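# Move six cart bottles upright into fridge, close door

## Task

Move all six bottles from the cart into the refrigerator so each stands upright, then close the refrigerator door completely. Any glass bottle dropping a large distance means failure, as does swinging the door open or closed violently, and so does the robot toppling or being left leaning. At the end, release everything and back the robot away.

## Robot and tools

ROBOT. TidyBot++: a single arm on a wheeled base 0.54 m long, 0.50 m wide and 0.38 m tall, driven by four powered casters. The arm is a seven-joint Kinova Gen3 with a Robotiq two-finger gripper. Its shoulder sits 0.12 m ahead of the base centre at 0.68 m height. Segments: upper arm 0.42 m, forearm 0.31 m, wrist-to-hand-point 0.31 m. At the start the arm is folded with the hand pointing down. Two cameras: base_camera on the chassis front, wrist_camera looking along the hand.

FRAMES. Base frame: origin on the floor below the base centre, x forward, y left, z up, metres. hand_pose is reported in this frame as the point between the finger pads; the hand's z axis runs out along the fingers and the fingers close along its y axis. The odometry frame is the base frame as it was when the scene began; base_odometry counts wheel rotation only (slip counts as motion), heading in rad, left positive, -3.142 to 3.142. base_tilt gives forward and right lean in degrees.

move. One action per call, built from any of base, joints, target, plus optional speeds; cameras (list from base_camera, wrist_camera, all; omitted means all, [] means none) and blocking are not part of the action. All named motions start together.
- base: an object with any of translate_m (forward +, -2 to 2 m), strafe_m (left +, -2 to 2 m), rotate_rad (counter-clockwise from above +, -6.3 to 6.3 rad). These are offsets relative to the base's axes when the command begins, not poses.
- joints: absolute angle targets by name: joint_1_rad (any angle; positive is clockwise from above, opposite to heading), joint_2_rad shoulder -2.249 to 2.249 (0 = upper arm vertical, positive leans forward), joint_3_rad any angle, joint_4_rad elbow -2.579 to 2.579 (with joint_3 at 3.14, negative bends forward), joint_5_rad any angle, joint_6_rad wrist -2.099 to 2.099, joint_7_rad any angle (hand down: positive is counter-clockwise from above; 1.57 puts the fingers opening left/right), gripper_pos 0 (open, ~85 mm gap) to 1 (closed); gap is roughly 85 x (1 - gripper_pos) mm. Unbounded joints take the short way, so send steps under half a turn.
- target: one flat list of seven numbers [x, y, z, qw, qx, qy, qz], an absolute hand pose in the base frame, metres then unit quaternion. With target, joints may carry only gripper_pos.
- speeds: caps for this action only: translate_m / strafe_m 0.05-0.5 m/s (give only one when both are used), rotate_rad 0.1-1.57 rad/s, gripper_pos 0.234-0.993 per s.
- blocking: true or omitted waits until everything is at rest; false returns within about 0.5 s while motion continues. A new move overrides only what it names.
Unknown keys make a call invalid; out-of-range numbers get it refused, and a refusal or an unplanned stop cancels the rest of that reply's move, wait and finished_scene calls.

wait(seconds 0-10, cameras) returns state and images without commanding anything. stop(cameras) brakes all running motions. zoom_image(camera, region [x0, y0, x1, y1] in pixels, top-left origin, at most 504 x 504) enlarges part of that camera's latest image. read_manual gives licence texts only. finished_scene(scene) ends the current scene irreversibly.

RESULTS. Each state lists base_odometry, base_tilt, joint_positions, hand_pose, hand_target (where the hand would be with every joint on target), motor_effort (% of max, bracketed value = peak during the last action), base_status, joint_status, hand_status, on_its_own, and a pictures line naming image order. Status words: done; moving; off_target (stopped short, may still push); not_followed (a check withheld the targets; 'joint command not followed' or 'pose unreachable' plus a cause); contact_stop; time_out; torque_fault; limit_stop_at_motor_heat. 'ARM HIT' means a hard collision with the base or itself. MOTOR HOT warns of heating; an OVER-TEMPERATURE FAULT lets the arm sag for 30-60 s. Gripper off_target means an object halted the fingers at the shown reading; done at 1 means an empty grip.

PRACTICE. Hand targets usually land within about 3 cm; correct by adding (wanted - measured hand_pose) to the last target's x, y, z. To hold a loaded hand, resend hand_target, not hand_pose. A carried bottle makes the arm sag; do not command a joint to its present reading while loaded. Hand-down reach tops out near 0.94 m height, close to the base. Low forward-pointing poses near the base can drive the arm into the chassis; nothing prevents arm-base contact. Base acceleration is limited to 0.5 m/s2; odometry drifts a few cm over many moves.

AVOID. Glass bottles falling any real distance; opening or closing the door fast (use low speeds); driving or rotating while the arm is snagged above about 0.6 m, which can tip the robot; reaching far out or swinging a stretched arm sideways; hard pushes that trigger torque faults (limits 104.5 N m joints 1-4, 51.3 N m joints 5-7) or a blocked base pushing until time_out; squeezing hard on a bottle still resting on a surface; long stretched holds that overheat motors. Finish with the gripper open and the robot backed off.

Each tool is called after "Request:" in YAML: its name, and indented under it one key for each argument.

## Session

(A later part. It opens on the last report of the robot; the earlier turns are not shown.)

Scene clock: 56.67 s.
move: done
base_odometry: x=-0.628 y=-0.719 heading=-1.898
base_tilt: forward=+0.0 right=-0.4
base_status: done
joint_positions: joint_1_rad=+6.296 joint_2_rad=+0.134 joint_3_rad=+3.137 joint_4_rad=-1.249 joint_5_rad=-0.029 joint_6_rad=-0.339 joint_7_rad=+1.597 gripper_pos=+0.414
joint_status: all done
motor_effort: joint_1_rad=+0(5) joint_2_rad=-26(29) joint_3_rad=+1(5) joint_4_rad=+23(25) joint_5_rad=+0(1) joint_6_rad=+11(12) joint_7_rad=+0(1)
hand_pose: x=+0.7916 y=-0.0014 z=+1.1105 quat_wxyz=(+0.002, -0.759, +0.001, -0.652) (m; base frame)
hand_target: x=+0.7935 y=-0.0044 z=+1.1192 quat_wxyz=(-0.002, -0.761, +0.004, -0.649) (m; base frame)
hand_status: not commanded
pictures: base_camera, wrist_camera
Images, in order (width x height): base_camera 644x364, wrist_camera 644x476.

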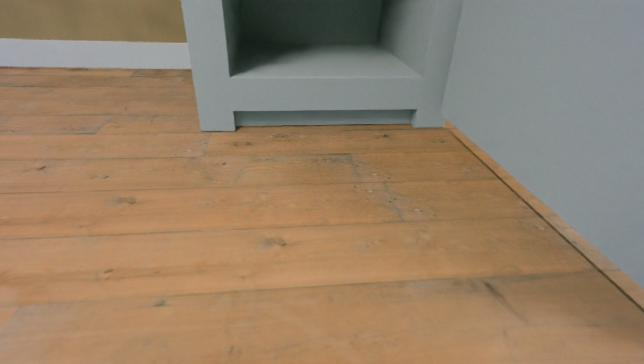

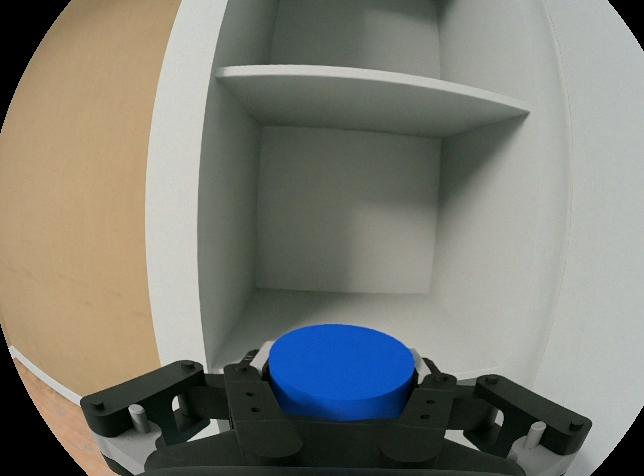

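Request:
move:
  base: {"strafe_m": -0.085, "rotate_rad": 0.04, "translate_m": 0.2}

Scene clock: 59.10 s.
move: done
base_odometry: x=-0.772 y=-0.881 heading=-1.857
base_tilt: forward=+0.0 right=-0.4
base_status: done
joint_positions: joint_1_rad=+6.292 joint_2_rad=+0.153 joint_3_rad=+3.135 joint_4_rad=-1.248 joint_5_rad=-0.028 joint_6_rad=-0.345 joint_7_rad=+1.597 gripper_pos=+0.414
joint_status: not commanded
motor_effort: joint_1_rad=+0(4) joint_2_rad=-27(31) joint_3_rad=+1(4) joint_4_rad=+24(25) joint_5_rad=+0(1) joint_6_rad=+11(12) joint_7_rad=+0(1)
hand_pose: x=+0.7996 y=+0.0028 z=+1.0965 quat_wxyz=(+0.004, -0.766, -0.002, -0.643) (m; base frame)
hand_target: x=+0.7935 y=-0.0044 z=+1.1192 quat_wxyz=(-0.002, -0.761, +0.004, -0.649) (m; base frame)
hand_status: not commanded
pictures: base_camera, wrist_camera
Images, in order (width x height): base_camera 644x364, wrist_camera 644x476.

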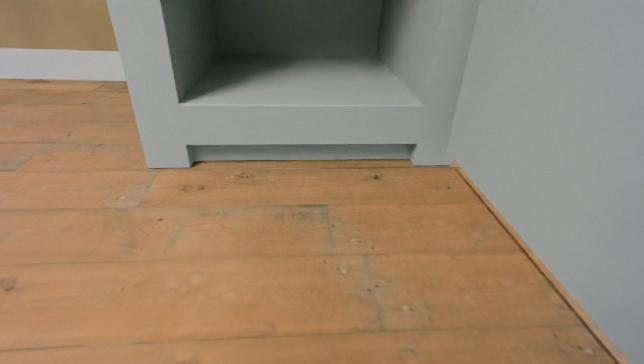

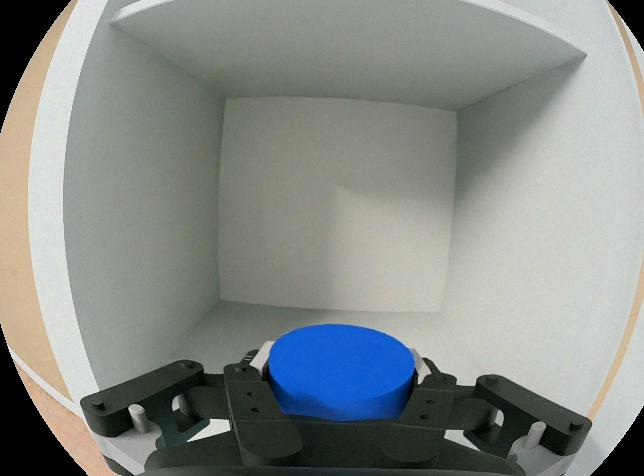

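Request:
move:
  base: {"translate_m": 0.37}
  joints: {"joint_1_rad": -0.19}

Scene clock: 61.87 s.
move: done
base_odometry: x=-0.877 y=-1.236 heading=-1.858
base_tilt: forward=+0.0 right=-0.4
base_status: done
joint_positions: joint_1_rad=+6.095 joint_2_rad=+0.157 joint_3_rad=+3.134 joint_4_rad=-1.248 joint_5_rad=-0.028 joint_6_rad=-0.346 joint_7_rad=+1.597 gripper_pos=+0.414
joint_status: all done
motor_effort: joint_1_rad=+1(3) joint_2_rad=-27(31) joint_3_rad=+1(3) joint_4_rad=+23(24) joint_5_rad=+0(1) joint_6_rad=+11(12) joint_7_rad=+0(1)
hand_pose: x=+0.7874 y=+0.1361 z=+1.0936 quat_wxyz=(+0.067, -0.764, -0.077, -0.637) (m; base frame)
hand_target: x=+0.7809 y=+0.1297 z=+1.1192 quat_wxyz=(+0.062, -0.758, -0.072, -0.646) (m; base frame)
hand_status: not commanded
pictures: base_camera, wrist_camera
Images, in order (width x height): base_camera 644x364, wrist_camera 644x476.

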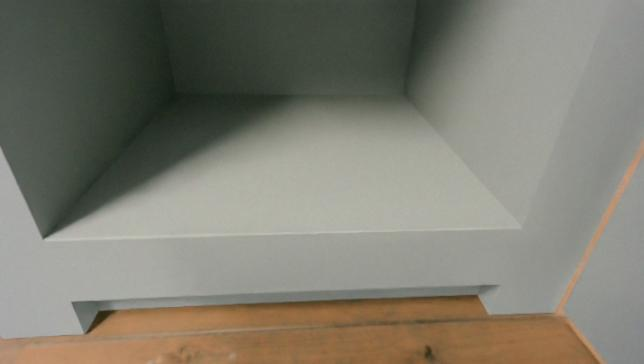

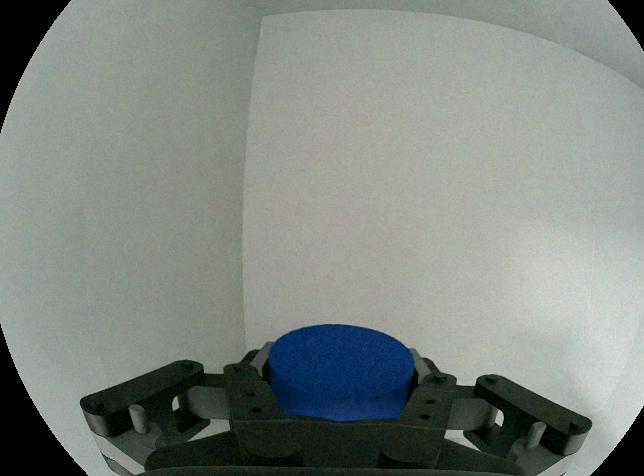

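Request:
move:
  base: {"translate_m": 0.04}
  joints: {"joint_2_rad": 0.130, "joint_4_rad": -1.385, "joint_6_rad": -0.205}
  cameras: ["wrist_camera"]

Scene clock: 63.60 s.
move: done
base_odometry: x=-0.889 y=-1.275 heading=-1.859
base_tilt: forward=+0.0 right=-0.4
base_status: done
joint_positions: joint_1_rad=+6.094 joint_2_rad=+0.141 joint_3_rad=+3.134 joint_4_rad=-1.374 joint_5_rad=-0.028 joint_6_rad=-0.263 joint_7_rad=+1.597 gripper_pos=+0.414
joint_status: all done
motor_effort: joint_1_rad=+1(2) joint_2_rad=-25(30) joint_3_rad=+0(2) joint_4_rad=+21(24) joint_5_rad=+0(1) joint_6_rad=+9(12) joint_7_rad=+0(1)
hand_pose: x=+0.7830 y=+0.1351 z=+1.0520 quat_wxyz=(+0.065, -0.773, -0.077, -0.627) (m; base frame)
hand_target: x=+0.7826 y=+0.1300 z=+1.0703 quat_wxyz=(+0.063, -0.754, -0.072, -0.649) (m; base frame)
hand_status: not commanded
pictures: wrist_camera
Images, in order (width x height): wrist_camera 644x476.

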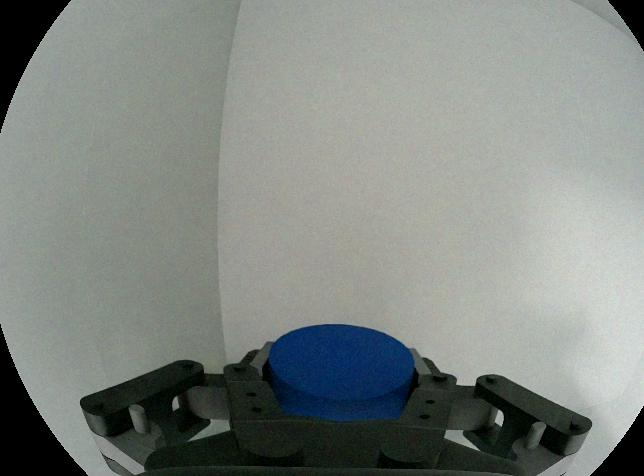

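Request:
move:
  joints: {"joint_2_rad": 0.132, "joint_4_rad": -1.42, "joint_6_rad": -0.17}
  cameras: []

Request:
move:
  joints: {"joint_2_rad": 0.132, "joint_4_rad": -1.455, "joint_6_rad": -0.135}
  cameras: ["wrist_camera"]

Scene clock: 64.47 s.
move: done
base_odometry: x=-0.889 y=-1.275 heading=-1.859
base_tilt: forward=+0.0 right=-0.4
base_status: not commanded
joint_positions: joint_1_rad=+6.094 joint_2_rad=+0.134 joint_3_rad=+3.134 joint_4_rad=-1.401 joint_5_rad=-0.028 joint_6_rad=-0.223 joint_7_rad=+1.597 gripper_pos=+0.414
joint_status: all done
motor_effort: joint_1_rad=+1(2) joint_2_rad=-22(24) joint_3_rad=+2(2) joint_4_rad=+20(22) joint_5_rad=+1(1) joint_6_rad=+9(9) joint_7_rad=+0(0)
hand_pose: x=+0.7818 y=+0.1346 z=+1.0523 quat_wxyz=(+0.066, -0.766, -0.077, -0.635) (m; base frame)
hand_target: x=+0.7838 y=+0.1302 z=+1.0579 quat_wxyz=(+0.063, -0.755, -0.072, -0.649) (m; base frame)
hand_status: not commanded
pictures: none
No camera images: "cameras" was empty.

Scene clock: 65.13 s.
move: done
base_odometry: x=-0.889 y=-1.275 heading=-1.859
base_tilt: forward=+0.0 right=-0.4
base_status: not commanded
joint_positions: joint_1_rad=+6.094 joint_2_rad=+0.126 joint_3_rad=+3.134 joint_4_rad=-1.429 joint_5_rad=-0.028 joint_6_rad=-0.182 joint_7_rad=+1.597 gripper_pos=+0.414
joint_status: all done
motor_effort: joint_1_rad=+2(2) joint_2_rad=-21(22) joint_3_rad=+2(3) joint_4_rad=+19(19) joint_5_rad=+1(1) joint_6_rad=+8(9) joint_7_rad=+0(1)
hand_pose: x=+0.7798 y=+0.1340 z=+1.0529 quat_wxyz=(+0.066, -0.759, -0.076, -0.643) (m; base frame)
hand_target: x=+0.7838 y=+0.1302 z=+1.0469 quat_wxyz=(+0.063, -0.755, -0.072, -0.649) (m; base frame)
hand_status: not commanded
pictures: wrist_camera
Images, in order (width x height): wrist_camera 644x476.

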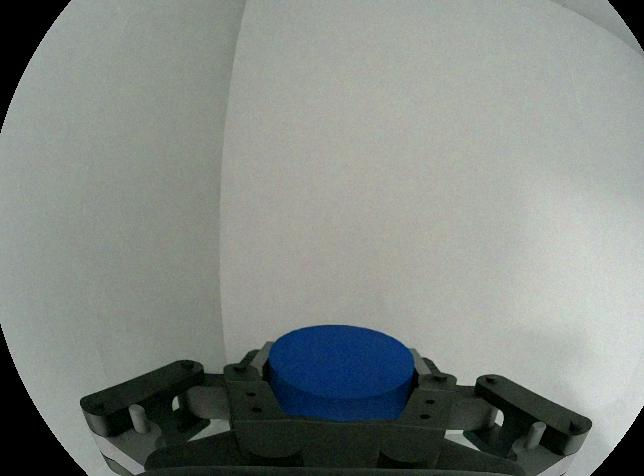

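Request:
move:
  joints: {"gripper_pos": 0.12}
  speeds: {"gripper_pos": 0.4}
  cameras: ["wrist_camera"]

Request:
move:
  base: {"translate_m": -0.16, "strafe_m": -0.031}
  speeds: {"translate_m": 0.25}
  cameras: ["wrist_camera"]

Scene clock: 66.77 s.
move: done
base_odometry: x=-0.889 y=-1.275 heading=-1.859
base_tilt: forward=+0.0 right=-0.4
base_status: not commanded
joint_positions: joint_1_rad=+6.094 joint_2_rad=+0.126 joint_3_rad=+3.134 joint_4_rad=-1.440 joint_5_rad=-0.028 joint_6_rad=-0.181 joint_7_rad=+1.597 gripper_pos=+0.120
joint_status: all done
motor_effort: joint_1_rad=+0(2) joint_2_rad=-23(24) joint_3_rad=+1(3) joint_4_rad=+20(21) joint_5_rad=+0(1) joint_6_rad=+8(9) joint_7_rad=+0(1)
hand_pose: x=+0.7792 y=+0.1339 z=+1.0459 quat_wxyz=(+0.066, -0.763, -0.076, -0.639) (m; base frame)
hand_target: x=+0.7838 y=+0.1302 z=+1.0469 quat_wxyz=(+0.063, -0.755, -0.072, -0.649) (m; base frame)
hand_status: not commanded
pictures: wrist_camera
Images, in order (width x height): wrist_camera 644x476.

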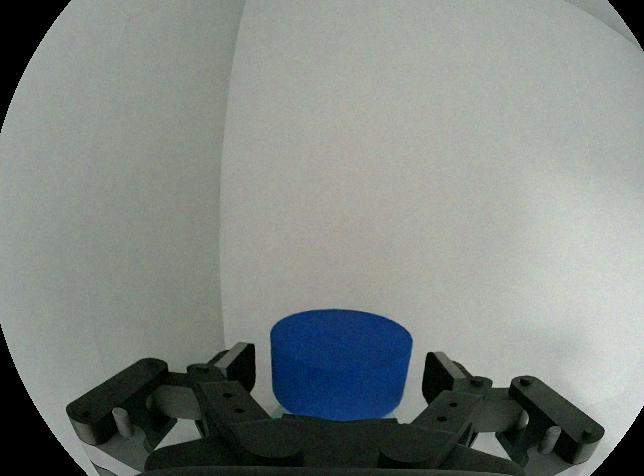

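Scene clock: 69.83 s.
move: time_out
base_odometry: x=-0.873 y=-1.114 heading=-1.856
base_tilt: forward=+0.0 right=-0.4
base_status: translate_m time_out (by the wheels' count: -0.158 of -0.160); strafe_m time_out (by the wheels' count: -0.031 of -0.031)
joint_positions: joint_1_rad=+6.095 joint_2_rad=+0.120 joint_3_rad=+3.135 joint_4_rad=-1.442 joint_5_rad=-0.028 joint_6_rad=-0.181 joint_7_rad=+1.597 gripper_pos=+0.120
joint_status: not commanded
motor_effort: joint_1_rad=+0(4) joint_2_rad=-23(27) joint_3_rad=+1(2) joint_4_rad=+20(22) joint_5_rad=+0(1) joint_6_rad=+8(9) joint_7_rad=+0(1)
hand_pose: x=+0.7772 y=+0.1321 z=+1.0488 quat_wxyz=(+0.065, -0.762, -0.075, -0.640) (m; base frame)
hand_target: x=+0.7838 y=+0.1302 z=+1.0469 quat_wxyz=(+0.063, -0.755, -0.072, -0.649) (m; base frame)
hand_status: not commanded
pictures: wrist_camera
Images, in order (width x height): wrist_camera 644x476.

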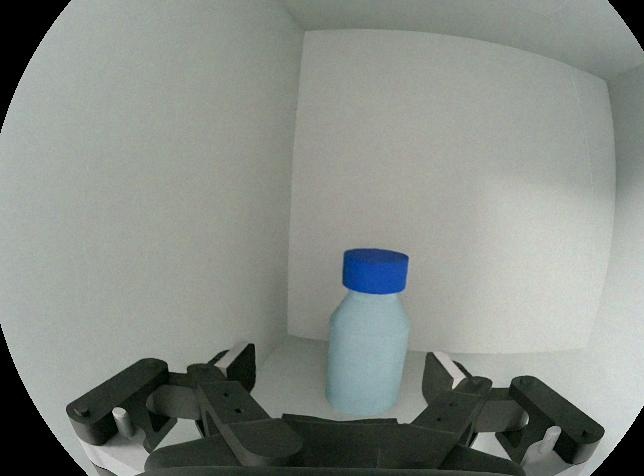

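Request:
move:
  base: {"translate_m": -0.5, "strafe_m": 0.0}
  blocking: false
  cameras: []

Request:
wait:
  seconds: 0.6
  cameras: []

Request:
move:
  joints: {"joint_1_rad": 0.01, "joint_2_rad": -0.55, "joint_4_rad": -1.87, "joint_6_rad": -0.49, "gripper_pos": 0.2}
  cameras: ["wrist_camera"]

Scene clock: 73.50 s.
move: moving
base_odometry: x=-0.855 y=-1.050 heading=-1.856
base_tilt: forward=+0.0 right=-0.4
base_status: translate_m moving; strafe_m moving
joint_positions: joint_1_rad=+6.095 joint_2_rad=+0.122 joint_3_rad=+3.135 joint_4_rad=-1.442 joint_5_rad=-0.028 joint_6_rad=-0.181 joint_7_rad=+1.597 gripper_pos=+0.120
joint_status: not commanded
motor_effort: joint_1_rad=+0(1) joint_2_rad=-24(27) joint_3_rad=+0(2) joint_4_rad=+20(21) joint_5_rad=+0(1) joint_6_rad=+8(9) joint_7_rad=+0(0)
hand_pose: x=+0.7778 y=+0.1322 z=+1.0477 quat_wxyz=(+0.065, -0.762, -0.075, -0.640) (m; base frame)
hand_target: x=+0.7838 y=+0.1302 z=+1.0469 quat_wxyz=(+0.063, -0.755, -0.072, -0.649) (m; base frame)
hand_status: not commanded
pictures: none
No camera images: "cameras" was empty.

Scene clock: 74.10 s.
earlier move: moving
base_odometry: x=-0.785 y=-0.814 heading=-1.856
base_tilt: forward=+0.0 right=-0.4
base_status: translate_m moving; strafe_m moving
joint_positions: joint_1_rad=+6.095 joint_2_rad=+0.120 joint_3_rad=+3.135 joint_4_rad=-1.442 joint_5_rad=-0.028 joint_6_rad=-0.181 joint_7_rad=+1.597 gripper_pos=+0.120
joint_status: not commanded
motor_effort: joint_1_rad=+1(1) joint_2_rad=-22(27) joint_3_rad=+1(2) joint_4_rad=+21(21) joint_5_rad=+0(1) joint_6_rad=+9(9) joint_7_rad=+0(1)
hand_pose: x=+0.7773 y=+0.1321 z=+1.0486 quat_wxyz=(+0.065, -0.762, -0.075, -0.640) (m; base frame)
hand_target: x=+0.7838 y=+0.1302 z=+1.0469 quat_wxyz=(+0.063, -0.755, -0.072, -0.649) (m; base frame)
hand_status: not commanded
wait: 0.60 s; no rest
pictures: none
No camera images: "cameras" was empty.

Scene clock: 76.03 s.
move: done
base_odometry: x=-0.733 y=-0.634 heading=-1.856
base_tilt: forward=+0.0 right=-0.4
base_status: done
joint_positions: joint_1_rad=+6.280 joint_2_rad=-0.543 joint_3_rad=+3.135 joint_4_rad=-1.853 joint_5_rad=-0.028 joint_6_rad=-0.428 joint_7_rad=+1.597 gripper_pos=+0.200
joint_status: all done
motor_effort: joint_1_rad=+0(2) joint_2_rad=-2(23) joint_3_rad=+1(3) joint_4_rad=+19(21) joint_5_rad=+0(1) joint_6_rad=+9(9) joint_7_rad=+0(1)
hand_pose: x=+0.5121 y=+0.0096 z=+1.0714 quat_wxyz=(+0.006, -0.764, -0.008, -0.646) (m; base frame)
hand_target: x=+0.5060 y=-0.0017 z=+1.0448 quat_wxyz=(-0.003, -0.786, +0.003, -0.618) (m; base frame)
hand_status: not commanded
pictures: wrist_camera
Images, in order (width x height): wrist_camera 644x476.

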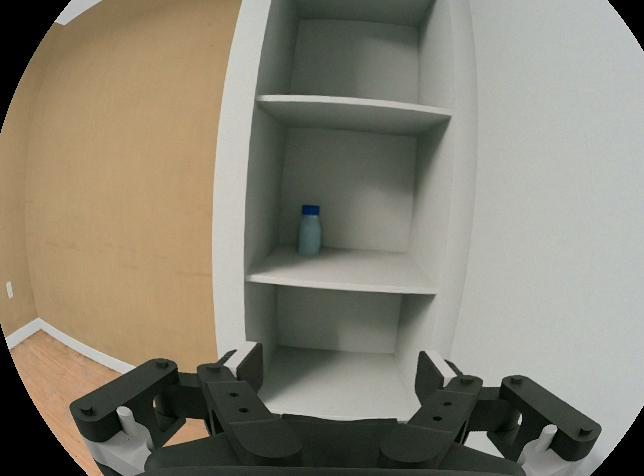

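Request:
move:
  base: {"translate_m": -0.3425, "strafe_m": 0.077, "rotate_rad": -2.247}
  blocking: false
  cameras: []

Request:
wait:
  seconds: 0.8
  cameras: []

Request:
move:
  joints: {"joint_1_rad": 0.01, "joint_2_rad": 0.192, "joint_4_rad": -1.736, "joint_6_rad": 0.173}
  cameras: ["wrist_camera"]

Request:
zoom_image:
  camera: "wrist_camera"
  region: [180, 170, 500, 430]

Scene clock: 77.03 s.
move: moving
base_odometry: x=-0.697 y=-0.569 heading=-2.058
base_tilt: forward=+0.0 right=-0.4
base_status: translate_m moving; strafe_m moving; rotate_rad moving
joint_positions: joint_1_rad=+6.280 joint_2_rad=-0.542 joint_3_rad=+3.135 joint_4_rad=-1.854 joint_5_rad=-0.028 joint_6_rad=-0.430 joint_7_rad=+1.597 gripper_pos=+0.200
joint_status: not commanded
motor_effort: joint_1_rad=+1(1) joint_2_rad=-4(5) joint_3_rad=+3(3) joint_4_rad=+20(21) joint_5_rad=+1(1) joint_6_rad=+8(9) joint_7_rad=+0(1)
hand_pose: x=+0.5125 y=+0.0096 z=+1.0692 quat_wxyz=(+0.006, -0.765, -0.008, -0.644) (m; base frame)
hand_target: x=+0.5060 y=-0.0017 z=+1.0448 quat_wxyz=(-0.003, -0.786, +0.003, -0.618) (m; base frame)
hand_status: not commanded
pictures: none
No camera images: "cameras" was empty.

Scene clock: 77.83 s.
earlier move: moving
base_odometry: x=-0.573 y=-0.346 heading=-2.880
base_tilt: forward=+0.0 right=-0.4
base_status: translate_m moving; strafe_m moving; rotate_rad moving
joint_positions: joint_1_rad=+6.282 joint_2_rad=-0.547 joint_3_rad=+3.135 joint_4_rad=-1.855 joint_5_rad=-0.028 joint_6_rad=-0.431 joint_7_rad=+1.597 gripper_pos=+0.200
joint_status: not commanded
motor_effort: joint_1_rad=+0(1) joint_2_rad=-1(5) joint_3_rad=+1(3) joint_4_rad=+19(21) joint_5_rad=+0(1) joint_6_rad=+9(9) joint_7_rad=+0(1)
hand_pose: x=+0.5104 y=+0.0089 z=+1.0710 quat_wxyz=(+0.005, -0.764, -0.008, -0.645) (m; base frame)
hand_target: x=+0.5060 y=-0.0017 z=+1.0448 quat_wxyz=(-0.003, -0.786, +0.003, -0.618) (m; base frame)
hand_status: not commanded
wait: 0.80 s; no rest
pictures: none
No camera images: "cameras" was empty.

Scene clock: 80.13 s.
move: done
base_odometry: x=-0.562 y=-0.327 heading=+2.181
base_tilt: forward=+0.0 right=-0.4
base_status: done
joint_positions: joint_1_rad=+6.293 joint_2_rad=+0.166 joint_3_rad=+3.135 joint_4_rad=-1.769 joint_5_rad=-0.028 joint_6_rad=+0.112 joint_7_rad=+1.597 gripper_pos=+0.200
joint_status: all done
motor_effort: joint_1_rad=+0(3) joint_2_rad=-23(26) joint_3_rad=+0(4) joint_4_rad=+19(21) joint_5_rad=+0(1) joint_6_rad=+8(9) joint_7_rad=+0(1)
hand_pose: x=+0.7836 y=-0.0018 z=+0.9072 quat_wxyz=(-0.001, -0.790, +0.003, -0.613) (m; base frame)
hand_target: x=+0.7998 y=-0.0045 z=+0.9279 quat_wxyz=(-0.002, -0.769, +0.004, -0.639) (m; base frame)
hand_status: not commanded
pictures: wrist_camera
Images, in order (width x height): wrist_camera 644x476.

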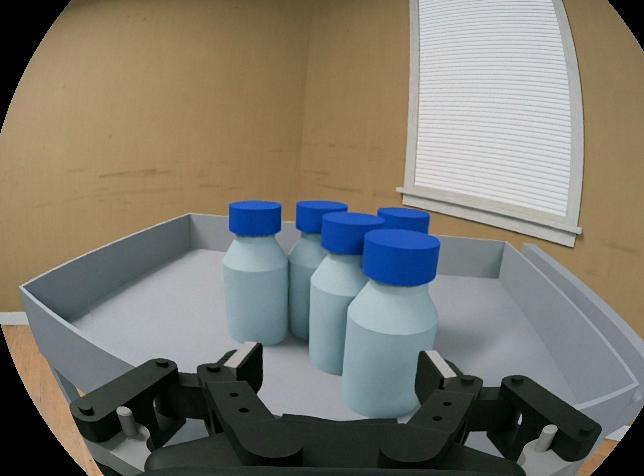

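Scaled by 1.575.

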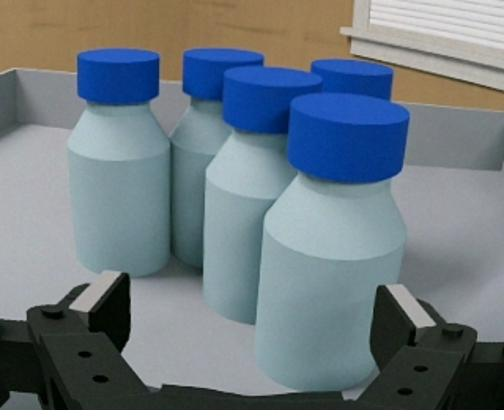

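Request:
move:
  base: {"translate_m": 0.07, "strafe_m": -0.042}
  joints: {"joint_2_rad": 0.185, "joint_4_rad": -1.70, "joint_6_rad": 0.17}
  cameras: ["wrist_camera"]

Scene clock: 81.77 s.
move: done
base_odometry: x=-0.568 y=-0.246 heading=+2.180
base_tilt: forward=+0.0 right=-0.4
base_status: done
joint_positions: joint_1_rad=+6.293 joint_2_rad=+0.169 joint_3_rad=+3.135 joint_4_rad=-1.729 joint_5_rad=-0.028 joint_6_rad=+0.118 joint_7_rad=+1.597 gripper_pos=+0.200
joint_status: all done
motor_effort: joint_1_rad=+0(2) joint_2_rad=-23(26) joint_3_rad=+1(2) joint_4_rad=+19(21) joint_5_rad=+1(1) joint_6_rad=+8(9) joint_7_rad=+0(1)
hand_pose: x=+0.7920 y=-0.0025 z=+0.9312 quat_wxyz=(-0.002, -0.777, +0.003, -0.630) (m; base frame)
hand_target: x=+0.8034 y=-0.0045 z=+0.9535 quat_wxyz=(-0.002, -0.756, +0.004, -0.654) (m; base frame)
hand_status: not commanded
pictures: wrist_camera
Images, in order (width x height): wrist_camera 644x476.

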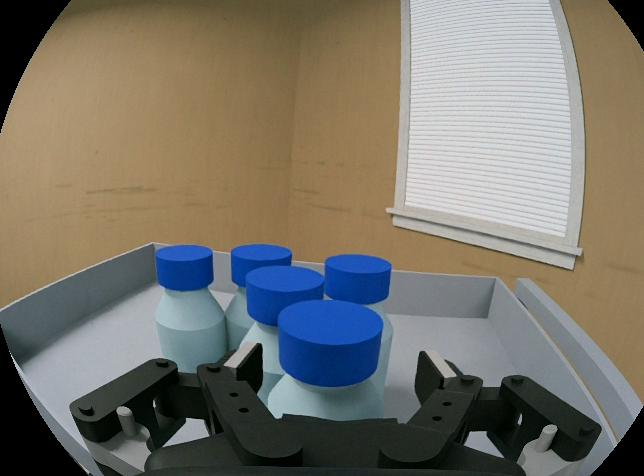

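Request:
move:
  base: {"translate_m": 0.033, "strafe_m": 0.003}
  joints: {"joint_2_rad": 0.192, "joint_4_rad": -1.715}
  cameras: ["wrist_camera"]

Request:
move:
  joints: {"gripper_pos": 0.46}
  speeds: {"gripper_pos": 0.3}
  cameras: ["wrist_camera"]

Scene clock: 82.90 s.
move: done
base_odometry: x=-0.589 y=-0.220 heading=+2.180
base_tilt: forward=+0.0 right=-0.4
base_status: done
joint_positions: joint_1_rad=+6.293 joint_2_rad=+0.179 joint_3_rad=+3.135 joint_4_rad=-1.728 joint_5_rad=-0.028 joint_6_rad=+0.119 joint_7_rad=+1.597 gripper_pos=+0.200
joint_status: all done
motor_effort: joint_1_rad=+0(1) joint_2_rad=-24(27) joint_3_rad=+1(1) joint_4_rad=+19(20) joint_5_rad=+0(1) joint_6_rad=+8(9) joint_7_rad=-1(1)
hand_pose: x=+0.7946 y=-0.0025 z=+0.9251 quat_wxyz=(-0.002, -0.780, +0.003, -0.626) (m; base frame)
hand_target: x=+0.8030 y=-0.0045 z=+0.9396 quat_wxyz=(-0.002, -0.763, +0.004, -0.646) (m; base frame)
hand_status: not commanded
pictures: wrist_camera
Images, in order (width x height): wrist_camera 644x476.

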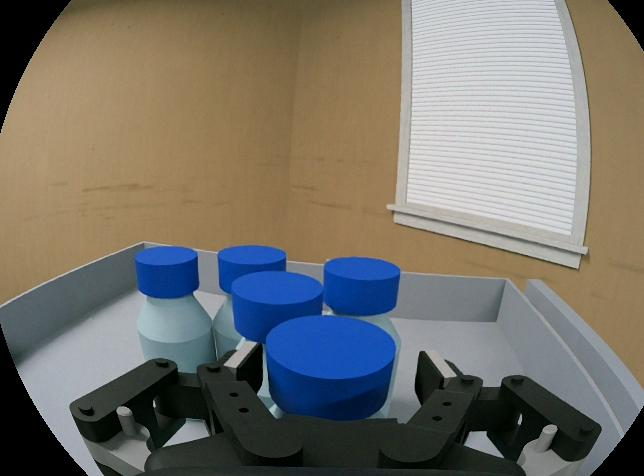

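Scene clock: 84.10 s.
move: off_target
base_odometry: x=-0.589 y=-0.220 heading=+2.180
base_tilt: forward=+0.0 right=-0.4
base_status: not commanded
joint_positions: joint_1_rad=+6.291 joint_2_rad=+0.179 joint_3_rad=+3.135 joint_4_rad=-1.728 joint_5_rad=-0.028 joint_6_rad=+0.120 joint_7_rad=+1.597 gripper_pos=+0.420
joint_status: gripper_pos off_target (ended at +0.420, target +0.460)
motor_effort: joint_1_rad=+2(3) joint_2_rad=-22(24) joint_3_rad=+2(3) joint_4_rad=+18(20) joint_5_rad=+0(0) joint_6_rad=+8(9) joint_7_rad=+0(0)
hand_pose: x=+0.7947 y=-0.0011 z=+0.9254 quat_wxyz=(-0.001, -0.779, +0.003, -0.627) (m; base frame)
hand_target: x=+0.8030 y=-0.0045 z=+0.9396 quat_wxyz=(-0.002, -0.763, +0.004, -0.646) (m; base frame)
hand_status: not commanded
pictures: wrist_camera
Images, in order (width x height): wrist_camera 644x476.

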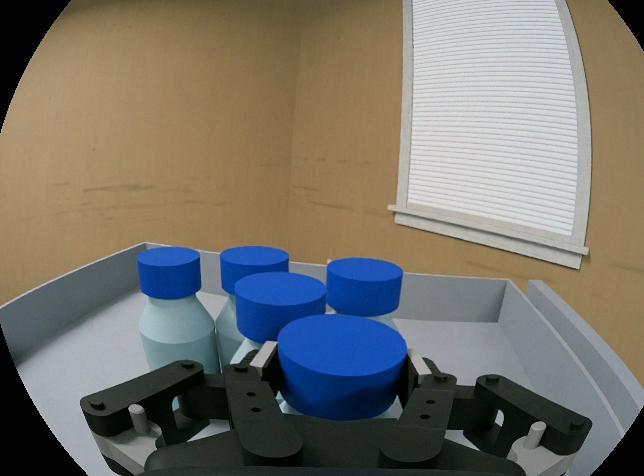

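Request:
move:
  joints: {"joint_2_rad": 0.12, "joint_4_rad": -1.41, "joint_6_rad": -0.19}
  cameras: ["wrist_camera"]

Request:
move:
  base: {"translate_m": -0.25}
  cameras: []

Scene clock: 86.97 s.
move: done
base_odometry: x=-0.589 y=-0.220 heading=+2.180
base_tilt: forward=+0.0 right=-0.4
base_status: not commanded
joint_positions: joint_1_rad=+6.296 joint_2_rad=+0.146 joint_3_rad=+3.135 joint_4_rad=-1.464 joint_5_rad=-0.025 joint_6_rad=-0.151 joint_7_rad=+1.597 gripper_pos=+0.420
joint_status: all done
motor_effort: joint_1_rad=+0(2) joint_2_rad=-28(30) joint_3_rad=+0(3) joint_4_rad=+24(27) joint_5_rad=+0(1) joint_6_rad=+12(15) joint_7_rad=+0(1)
hand_pose: x=+0.7998 y=-0.0018 z=+1.0272 quat_wxyz=(+0.000, -0.771, +0.001, -0.637) (m; base frame)
hand_target: x=+0.7913 y=-0.0044 z=+1.0661 quat_wxyz=(-0.002, -0.758, +0.004, -0.652) (m; base frame)
hand_status: not commanded
pictures: wrist_camera
Images, in order (width x height): wrist_camera 644x476.

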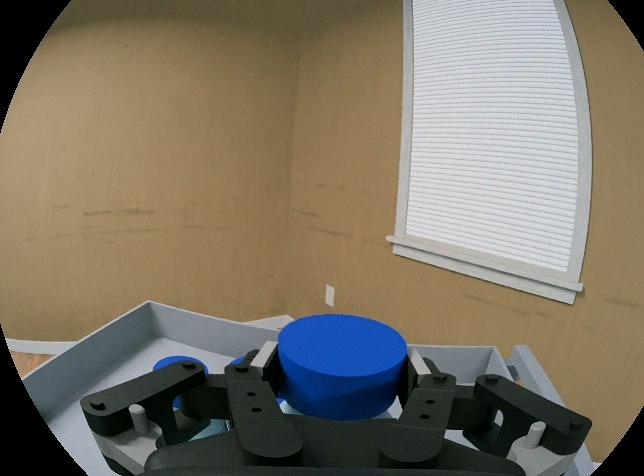

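Scene clock: 88.73 s.
move: done
base_odometry: x=-0.446 y=-0.425 heading=+2.180
base_tilt: forward=+0.0 right=-0.4
base_status: done
joint_positions: joint_1_rad=+6.295 joint_2_rad=+0.128 joint_3_rad=+3.135 joint_4_rad=-1.461 joint_5_rad=-0.025 joint_6_rad=-0.157 joint_7_rad=+1.597 gripper_pos=+0.420
joint_status: not commanded
motor_effort: joint_1_rad=+0(2) joint_2_rad=-27(33) joint_3_rad=+1(2) joint_4_rad=+24(25) joint_5_rad=+0(1) joint_6_rad=+12(13) joint_7_rad=+0(1)
hand_pose: x=+0.7933 y=-0.0014 z=+1.0395 quat_wxyz=(+0.000, -0.766, +0.001, -0.643) (m; base frame)
hand_target: x=+0.7913 y=-0.0044 z=+1.0661 quat_wxyz=(-0.002, -0.758, +0.004, -0.652) (m; base frame)
hand_status: not commanded
pictures: none
No camera images: "cameras" was empty.

Request:
move:
  base: {"translate_m": 0.063, "strafe_m": 0.216, "rotate_rad": 2.246}
  joints: {"joint_1_rad": 0.01, "joint_2_rad": -0.5, "joint_4_rad": -1.78, "joint_6_rad": -0.53}
  cameras: ["base_camera", "wrist_camera"]

Scene clock: 91.97 s.
move: done
base_odometry: x=-0.660 y=-0.497 heading=-1.858
base_tilt: forward=+0.0 right=-0.4
base_status: done
joint_positions: joint_1_rad=+6.290 joint_2_rad=-0.477 joint_3_rad=+3.136 joint_4_rad=-1.785 joint_5_rad=-0.025 joint_6_rad=-0.488 joint_7_rad=+1.597 gripper_pos=+0.420
joint_status: all done
motor_effort: joint_1_rad=+0(6) joint_2_rad=-6(29) joint_3_rad=+2(5) joint_4_rad=+23(25) joint_5_rad=+0(1) joint_6_rad=+12(12) joint_7_rad=+0(1)
hand_pose: x=+0.5327 y=+0.0053 z=+1.0675 quat_wxyz=(+0.002, -0.782, -0.005, -0.623) (m; base frame)
hand_target: x=+0.5209 y=-0.0018 z=+1.0674 quat_wxyz=(-0.003, -0.786, +0.003, -0.618) (m; base frame)
hand_status: not commanded
pictures: base_camera, wrist_camera
Images, in order (width x height): base_camera 644x364, wrist_camera 644x476.

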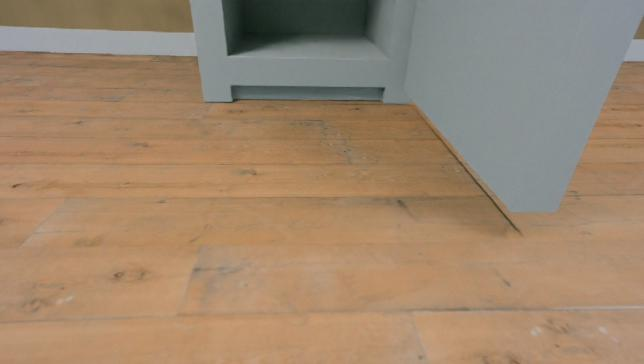

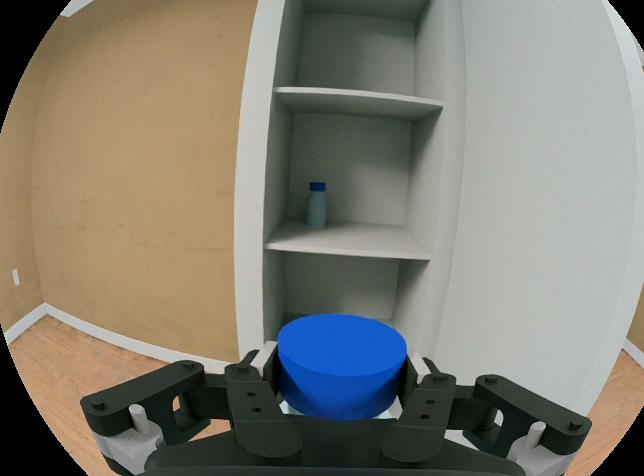

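Request:
move:
  base: {"translate_m": 0.38}
  joints: {"joint_1_rad": 0.21, "joint_2_rad": 0.145, "joint_4_rad": -1.2, "joint_6_rad": -0.385}
  cameras: ["base_camera", "wrist_camera"]

Scene clock: 94.53 s.
move: done
base_odometry: x=-0.767 y=-0.862 heading=-1.857
base_tilt: forward=+0.0 right=-0.4
base_status: done
joint_positions: joint_1_rad=+6.481 joint_2_rad=+0.158 joint_3_rad=+3.136 joint_4_rad=-1.259 joint_5_rad=-0.025 joint_6_rad=-0.465 joint_7_rad=+1.597 gripper_pos=+0.420
joint_status: all done
motor_effort: joint_1_rad=+0(2) joint_2_rad=-28(32) joint_3_rad=+1(3) joint_4_rad=+24(25) joint_5_rad=+0(1) joint_6_rad=+11(13) joint_7_rad=+0(1)
hand_pose: x=+0.7805 y=-0.1239 z=+1.0507 quat_wxyz=(-0.053, -0.805, +0.073, -0.587) (m; base frame)
hand_target: x=+0.7792 y=-0.1383 z=+1.1192 quat_wxyz=(-0.067, -0.757, +0.080, -0.645) (m; base frame)
hand_status: not commanded
pictures: base_camera, wrist_camera
Images, in order (width x height): base_camera 644x364, wrist_camera 644x476.

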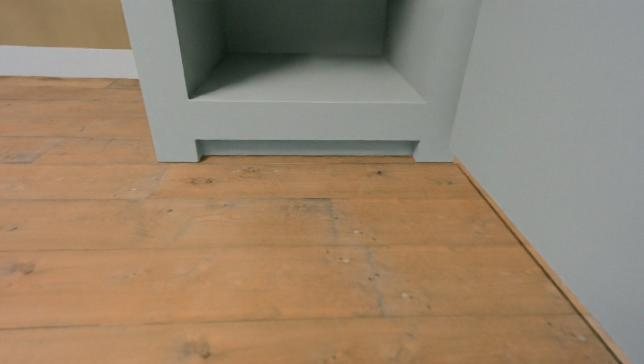

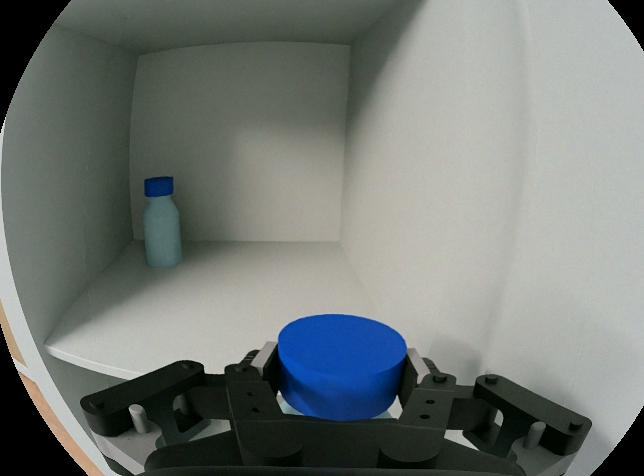

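Request:
move:
  joints: {"joint_1_rad": 0.20, "joint_2_rad": 0.14, "joint_4_rad": -1.16, "joint_6_rad": -0.32}
  cameras: ["wrist_camera"]

Scene clock: 95.50 s.
move: done
base_odometry: x=-0.767 y=-0.862 heading=-1.857
base_tilt: forward=+0.0 right=-0.4
base_status: not commanded
joint_positions: joint_1_rad=+6.481 joint_2_rad=+0.155 joint_3_rad=+3.136 joint_4_rad=-1.211 joint_5_rad=-0.025 joint_6_rad=-0.399 joint_7_rad=+1.597 gripper_pos=+0.420
joint_status: all done
motor_effort: joint_1_rad=+0(1) joint_2_rad=-27(30) joint_3_rad=+1(2) joint_4_rad=+24(26) joint_5_rad=+1(1) joint_6_rad=+12(13) joint_7_rad=+0(1)
hand_pose: x=+0.7854 y=-0.1253 z=+1.1018 quat_wxyz=(-0.058, -0.769, +0.070, -0.633) (m; base frame)
hand_target: x=+0.7786 y=-0.1313 z=+1.1672 quat_wxyz=(-0.068, -0.721, +0.072, -0.686) (m; base frame)
hand_status: not commanded
pictures: wrist_camera
Images, in order (width x height): wrist_camera 644x476.

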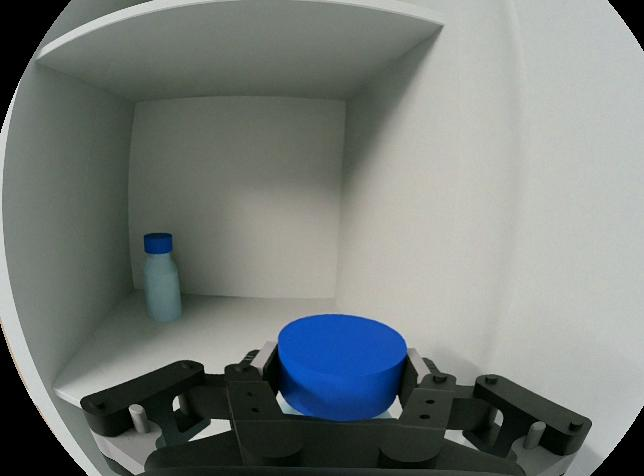

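Request:
move:
  base: {"translate_m": 0.42}
  cameras: ["wrist_camera"]

Scene clock: 98.20 s.
move: done
base_odometry: x=-0.886 y=-1.265 heading=-1.856
base_tilt: forward=+0.0 right=-0.4
base_status: done
joint_positions: joint_1_rad=+6.481 joint_2_rad=+0.158 joint_3_rad=+3.136 joint_4_rad=-1.211 joint_5_rad=-0.025 joint_6_rad=-0.397 joint_7_rad=+1.597 gripper_pos=+0.420
joint_status: not commanded
motor_effort: joint_1_rad=+1(1) joint_2_rad=-28(32) joint_3_rad=+0(2) joint_4_rad=+24(25) joint_5_rad=+0(1) joint_6_rad=+12(12) joint_7_rad=+0(1)
hand_pose: x=+0.7866 y=-0.1256 z=+1.1004 quat_wxyz=(-0.058, -0.769, +0.070, -0.632) (m; base frame)
hand_target: x=+0.7786 y=-0.1313 z=+1.1672 quat_wxyz=(-0.068, -0.721, +0.072, -0.686) (m; base frame)
hand_status: not commanded
pictures: wrist_camera
Images, in order (width x height): wrist_camera 644x476.

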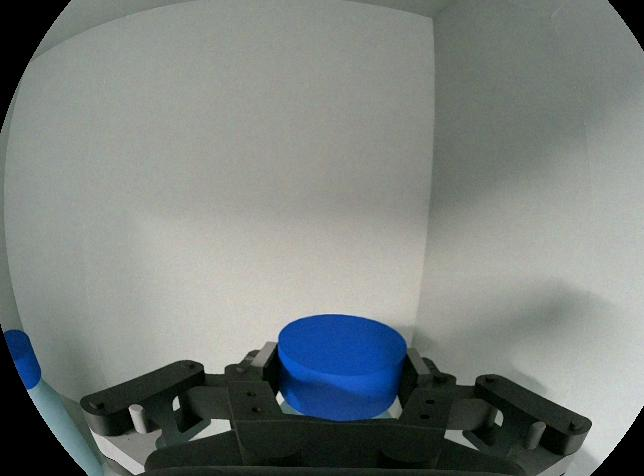

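Request:
move:
  joints: {"joint_2_rad": 0.130, "joint_4_rad": -1.35, "joint_6_rad": -0.24}
  cameras: []

Request:
move:
  joints: {"joint_2_rad": 0.132, "joint_4_rad": -1.40, "joint_6_rad": -0.19}
  cameras: []

Request:
move:
  joints: {"joint_2_rad": 0.132, "joint_4_rad": -1.435, "joint_6_rad": -0.155}
  cameras: ["wrist_camera"]

Scene clock: 99.70 s.
move: done
base_odometry: x=-0.886 y=-1.265 heading=-1.856
base_tilt: forward=+0.0 right=-0.4
base_status: not commanded
joint_positions: joint_1_rad=+6.481 joint_2_rad=+0.148 joint_3_rad=+3.136 joint_4_rad=-1.340 joint_5_rad=-0.024 joint_6_rad=-0.307 joint_7_rad=+1.597 gripper_pos=+0.420
joint_status: all done
motor_effort: joint_1_rad=+1(1) joint_2_rad=-25(28) joint_3_rad=+2(2) joint_4_rad=+21(24) joint_5_rad=+0(1) joint_6_rad=+10(12) joint_7_rad=+0(1)
hand_pose: x=+0.7858 y=-0.1260 z=+1.0551 quat_wxyz=(-0.057, -0.778, +0.072, -0.621) (m; base frame)
hand_target: x=+0.7814 y=-0.1319 z=+1.0812 quat_wxyz=(-0.064, -0.754, +0.075, -0.649) (m; base frame)
hand_status: not commanded
pictures: none
No camera images: "cameras" was empty.

Scene clock: 100.43 s.
move: done
base_odometry: x=-0.886 y=-1.265 heading=-1.856
base_tilt: forward=+0.0 right=-0.4
base_status: not commanded
joint_positions: joint_1_rad=+6.480 joint_2_rad=+0.137 joint_3_rad=+3.136 joint_4_rad=-1.382 joint_5_rad=-0.024 joint_6_rad=-0.247 joint_7_rad=+1.597 gripper_pos=+0.420
joint_status: all done
motor_effort: joint_1_rad=+3(3) joint_2_rad=-22(26) joint_3_rad=+3(3) joint_4_rad=+20(21) joint_5_rad=+1(1) joint_6_rad=+8(10) joint_7_rad=+0(0)
hand_pose: x=+0.7837 y=-0.1259 z=+1.0547 quat_wxyz=(-0.059, -0.769, +0.071, -0.632) (m; base frame)
hand_target: x=+0.7832 y=-0.1322 z=+1.0642 quat_wxyz=(-0.064, -0.755, +0.075, -0.648) (m; base frame)
hand_status: not commanded
pictures: none
No camera images: "cameras" was empty.

Scene clock: 101.10 s.
move: done
base_odometry: x=-0.886 y=-1.265 heading=-1.856
base_tilt: forward=+0.0 right=-0.4
base_status: not commanded
joint_positions: joint_1_rad=+6.480 joint_2_rad=+0.129 joint_3_rad=+3.136 joint_4_rad=-1.412 joint_5_rad=-0.024 joint_6_rad=-0.205 joint_7_rad=+1.597 gripper_pos=+0.420
joint_status: all done
motor_effort: joint_1_rad=+3(3) joint_2_rad=-21(22) joint_3_rad=+3(4) joint_4_rad=+19(19) joint_5_rad=+1(1) joint_6_rad=+8(9) joint_7_rad=+0(1)
hand_pose: x=+0.7821 y=-0.1257 z=+1.0547 quat_wxyz=(-0.060, -0.763, +0.071, -0.640) (m; base frame)
hand_target: x=+0.7834 y=-0.1323 z=+1.0532 quat_wxyz=(-0.064, -0.755, +0.075, -0.648) (m; base frame)
hand_status: not commanded
pictures: wrist_camera
Images, in order (width x height): wrist_camera 644x476.

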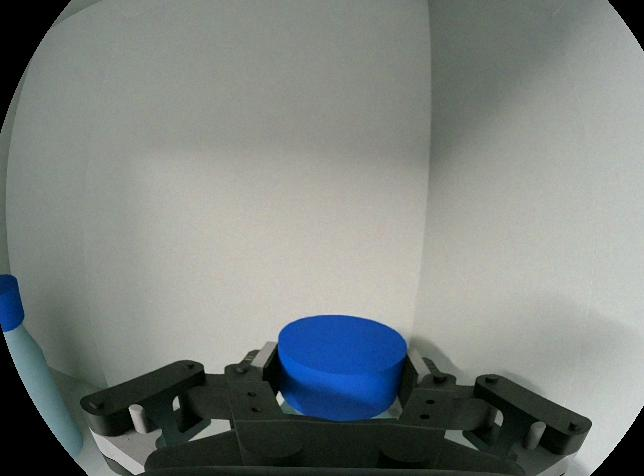

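Request:
move:
  joints: {"gripper_pos": 0.12}
  cameras: []

Request:
move:
  base: {"translate_m": -0.61, "strafe_m": 0.045}
  blocking: false
  cameras: []

Request:
wait:
  seconds: 0.9
  cameras: []

Request:
move:
  joints: {"joint_1_rad": 0.01, "joint_2_rad": -0.55, "joint_4_rad": -1.87, "joint_6_rad": -0.49, "gripper_pos": 0.2}
  cameras: ["wrist_camera"]

Scene clock: 102.43 s.
move: done
base_odometry: x=-0.886 y=-1.265 heading=-1.856
base_tilt: forward=+0.0 right=-0.4
base_status: not commanded
joint_positions: joint_1_rad=+6.481 joint_2_rad=+0.129 joint_3_rad=+3.136 joint_4_rad=-1.419 joint_5_rad=-0.024 joint_6_rad=-0.204 joint_7_rad=+1.597 gripper_pos=+0.120
joint_status: all done
motor_effort: joint_1_rad=+1(3) joint_2_rad=-23(24) joint_3_rad=+1(4) joint_4_rad=+21(21) joint_5_rad=+0(1) joint_6_rad=+8(9) joint_7_rad=+0(1)
hand_pose: x=+0.7816 y=-0.1262 z=+1.0497 quat_wxyz=(-0.060, -0.765, +0.072, -0.637) (m; base frame)
hand_target: x=+0.7834 y=-0.1323 z=+1.0532 quat_wxyz=(-0.064, -0.755, +0.075, -0.648) (m; base frame)
hand_status: not commanded
pictures: none
No camera images: "cameras" was empty.

Scene clock: 102.93 s.
move: moving
base_odometry: x=-0.864 y=-1.205 heading=-1.857
base_tilt: forward=+0.0 right=-0.4
base_status: translate_m moving; strafe_m moving
joint_positions: joint_1_rad=+6.481 joint_2_rad=+0.127 joint_3_rad=+3.136 joint_4_rad=-1.421 joint_5_rad=-0.024 joint_6_rad=-0.204 joint_7_rad=+1.597 gripper_pos=+0.120
joint_status: not commanded
motor_effort: joint_1_rad=-2(2) joint_2_rad=-22(27) joint_3_rad=-1(2) joint_4_rad=+19(22) joint_5_rad=+0(0) joint_6_rad=+8(9) joint_7_rad=+0(0)
hand_pose: x=+0.7809 y=-0.1262 z=+1.0500 quat_wxyz=(-0.060, -0.765, +0.072, -0.637) (m; base frame)
hand_target: x=+0.7834 y=-0.1323 z=+1.0532 quat_wxyz=(-0.064, -0.755, +0.075, -0.648) (m; base frame)
hand_status: not commanded
pictures: none
No camera images: "cameras" was empty.

Scene clock: 103.83 s.
earlier move: moving
base_odometry: x=-0.733 y=-0.859 heading=-1.857
base_tilt: forward=+0.0 right=-0.4
base_status: translate_m moving; strafe_m moving
joint_positions: joint_1_rad=+6.482 joint_2_rad=+0.123 joint_3_rad=+3.136 joint_4_rad=-1.421 joint_5_rad=-0.024 joint_6_rad=-0.204 joint_7_rad=+1.597 gripper_pos=+0.120
joint_status: not commanded
motor_effort: joint_1_rad=+0(2) joint_2_rad=-20(27) joint_3_rad=+2(2) joint_4_rad=+20(22) joint_5_rad=+0(1) joint_6_rad=+8(9) joint_7_rad=+0(1)
hand_pose: x=+0.7793 y=-0.1262 z=+1.0526 quat_wxyz=(-0.060, -0.764, +0.072, -0.639) (m; base frame)
hand_target: x=+0.7834 y=-0.1323 z=+1.0532 quat_wxyz=(-0.064, -0.755, +0.075, -0.648) (m; base frame)
hand_status: not commanded
wait: 0.90 s; no rest
pictures: none
No camera images: "cameras" was empty.

Scene clock: 105.77 s.
move: done
base_odometry: x=-0.671 y=-0.692 heading=-1.857
base_tilt: forward=+0.0 right=-0.4
base_status: done
joint_positions: joint_1_rad=+6.307 joint_2_rad=-0.543 joint_3_rad=+3.136 joint_4_rad=-1.853 joint_5_rad=-0.024 joint_6_rad=-0.428 joint_7_rad=+1.597 gripper_pos=+0.200
joint_status: all done
motor_effort: joint_1_rad=+0(2) joint_2_rad=-2(22) joint_3_rad=+1(3) joint_4_rad=+19(21) joint_5_rad=+0(1) joint_6_rad=+9(9) joint_7_rad=+0(1)
hand_pose: x=+0.5121 y=-0.0016 z=+1.0714 quat_wxyz=(-0.005, -0.764, +0.001, -0.646) (m; base frame)
hand_target: x=+0.5060 y=-0.0017 z=+1.0448 quat_wxyz=(-0.003, -0.786, +0.003, -0.618) (m; base frame)
hand_status: not commanded
pictures: wrist_camera
Images, in order (width x height): wrist_camera 644x476.

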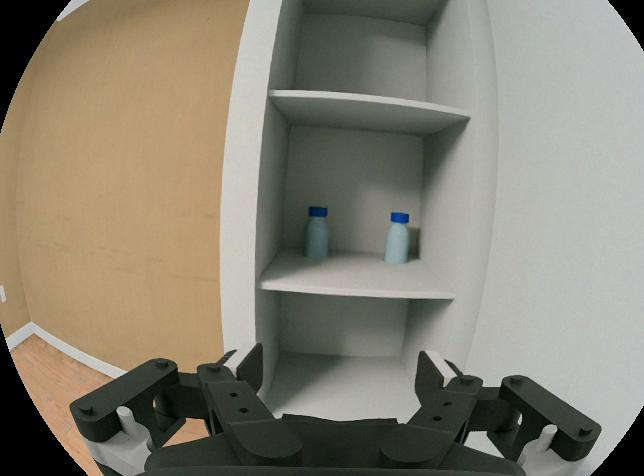

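Request:
move:
  base: {"translate_m": -0.221, "strafe_m": -0.240, "rotate_rad": -2.556}
  blocking: false
  cameras: []

Request:
wait:
  seconds: 1.1
  cameras: []

Request:
move:
  joints: {"joint_1_rad": 0.01, "joint_2_rad": 0.21, "joint_4_rad": -1.70, "joint_6_rad": 0.18, "gripper_pos": 0.22}
  cameras: ["wrist_camera"]

Scene clock: 107.43 s.
move: moving
base_odometry: x=-0.709 y=-0.627 heading=-2.060
base_tilt: forward=+0.0 right=-0.4
base_status: translate_m moving; strafe_m moving; rotate_rad moving
joint_positions: joint_1_rad=+6.302 joint_2_rad=-0.543 joint_3_rad=+3.136 joint_4_rad=-1.854 joint_5_rad=-0.024 joint_6_rad=-0.431 joint_7_rad=+1.597 gripper_pos=+0.200
joint_status: not commanded
motor_effort: joint_1_rad=+1(1) joint_2_rad=-3(5) joint_3_rad=+3(4) joint_4_rad=+20(20) joint_5_rad=+1(1) joint_6_rad=+8(9) joint_7_rad=+0(0)
hand_pose: x=+0.5121 y=+0.0005 z=+1.0699 quat_wxyz=(-0.003, -0.765, -0.001, -0.644) (m; base frame)
hand_target: x=+0.5060 y=-0.0017 z=+1.0448 quat_wxyz=(-0.003, -0.786, +0.003, -0.618) (m; base frame)
hand_status: not commanded
pictures: none
No camera images: "cameras" was empty.

Scene clock: 108.53 s.
earlier move: moving
base_odometry: x=-0.839 y=-0.412 heading=+3.097
base_tilt: forward=+0.0 right=-0.4
base_status: translate_m moving; strafe_m moving; rotate_rad moving
joint_positions: joint_1_rad=+6.301 joint_2_rad=-0.543 joint_3_rad=+3.136 joint_4_rad=-1.854 joint_5_rad=-0.024 joint_6_rad=-0.431 joint_7_rad=+1.597 gripper_pos=+0.200
joint_status: not commanded
motor_effort: joint_1_rad=+1(1) joint_2_rad=-2(5) joint_3_rad=+3(4) joint_4_rad=+20(20) joint_5_rad=+1(1) joint_6_rad=+8(9) joint_7_rad=+0(1)
hand_pose: x=+0.5120 y=+0.0006 z=+1.0698 quat_wxyz=(-0.003, -0.765, -0.001, -0.644) (m; base frame)
hand_target: x=+0.5060 y=-0.0017 z=+1.0448 quat_wxyz=(-0.003, -0.786, +0.003, -0.618) (m; base frame)
hand_status: not commanded
wait: 1.10 s; no rest
pictures: none
No camera images: "cameras" was empty.

Scene clock: 110.87 s.
move: done
base_odometry: x=-0.839 y=-0.412 heading=+1.871
base_tilt: forward=+0.0 right=-0.4
base_status: done
joint_positions: joint_1_rad=+6.298 joint_2_rad=+0.183 joint_3_rad=+3.136 joint_4_rad=-1.733 joint_5_rad=-0.024 joint_6_rad=+0.119 joint_7_rad=+1.597 gripper_pos=+0.220
joint_status: all done
motor_effort: joint_1_rad=+0(2) joint_2_rad=-24(26) joint_3_rad=+0(3) joint_4_rad=+19(20) joint_5_rad=+0(1) joint_6_rad=+8(9) joint_7_rad=+0(1)
hand_pose: x=+0.7947 y=-0.0060 z=+0.9189 quat_wxyz=(-0.004, -0.783, +0.004, -0.623) (m; base frame)
hand_target: x=+0.8105 y=-0.0046 z=+0.9394 quat_wxyz=(-0.002, -0.761, +0.004, -0.649) (m; base frame)
hand_status: not commanded
pictures: wrist_camera
Images, in order (width x height): wrist_camera 644x476.

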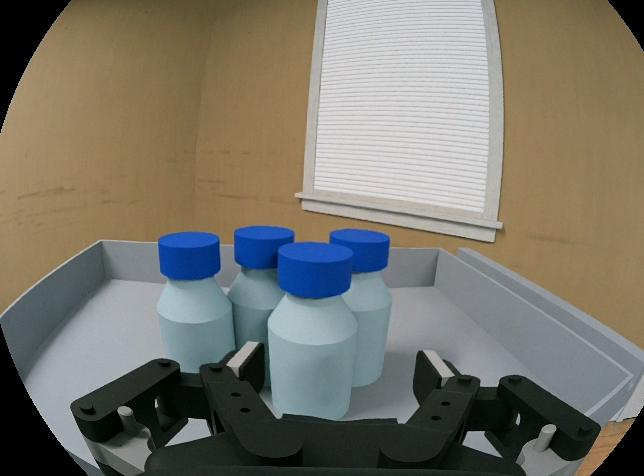

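Request:
move:
  base: {"translate_m": 0.08, "strafe_m": 0.0145}
  cameras: ["wrist_camera"]

Scene clock: 112.27 s.
move: done
base_odometry: x=-0.876 y=-0.340 heading=+1.870
base_tilt: forward=+0.0 right=-0.4
base_status: done
joint_positions: joint_1_rad=+6.298 joint_2_rad=+0.192 joint_3_rad=+3.136 joint_4_rad=-1.728 joint_5_rad=-0.024 joint_6_rad=+0.124 joint_7_rad=+1.597 gripper_pos=+0.220
joint_status: not commanded
motor_effort: joint_1_rad=+0(1) joint_2_rad=-24(27) joint_3_rad=+1(2) joint_4_rad=+19(20) joint_5_rad=+0(1) joint_6_rad=+8(9) joint_7_rad=+0(0)
hand_pose: x=+0.7980 y=-0.0060 z=+0.9172 quat_wxyz=(-0.004, -0.782, +0.004, -0.623) (m; base frame)
hand_target: x=+0.8105 y=-0.0046 z=+0.9394 quat_wxyz=(-0.002, -0.761, +0.004, -0.649) (m; base frame)
hand_status: not commanded
pictures: wrist_camera
Images, in order (width x height): wrist_camera 644x476.

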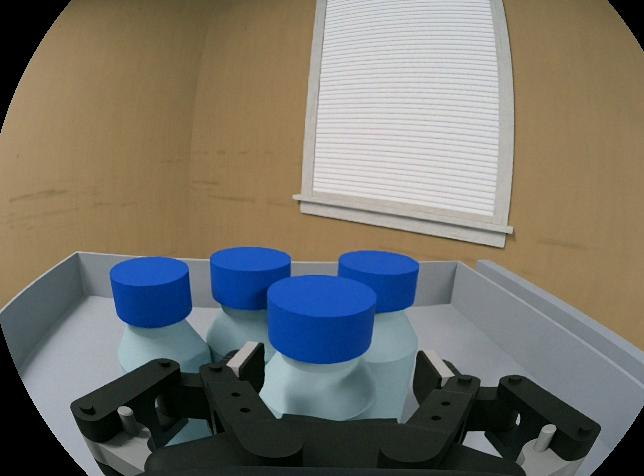

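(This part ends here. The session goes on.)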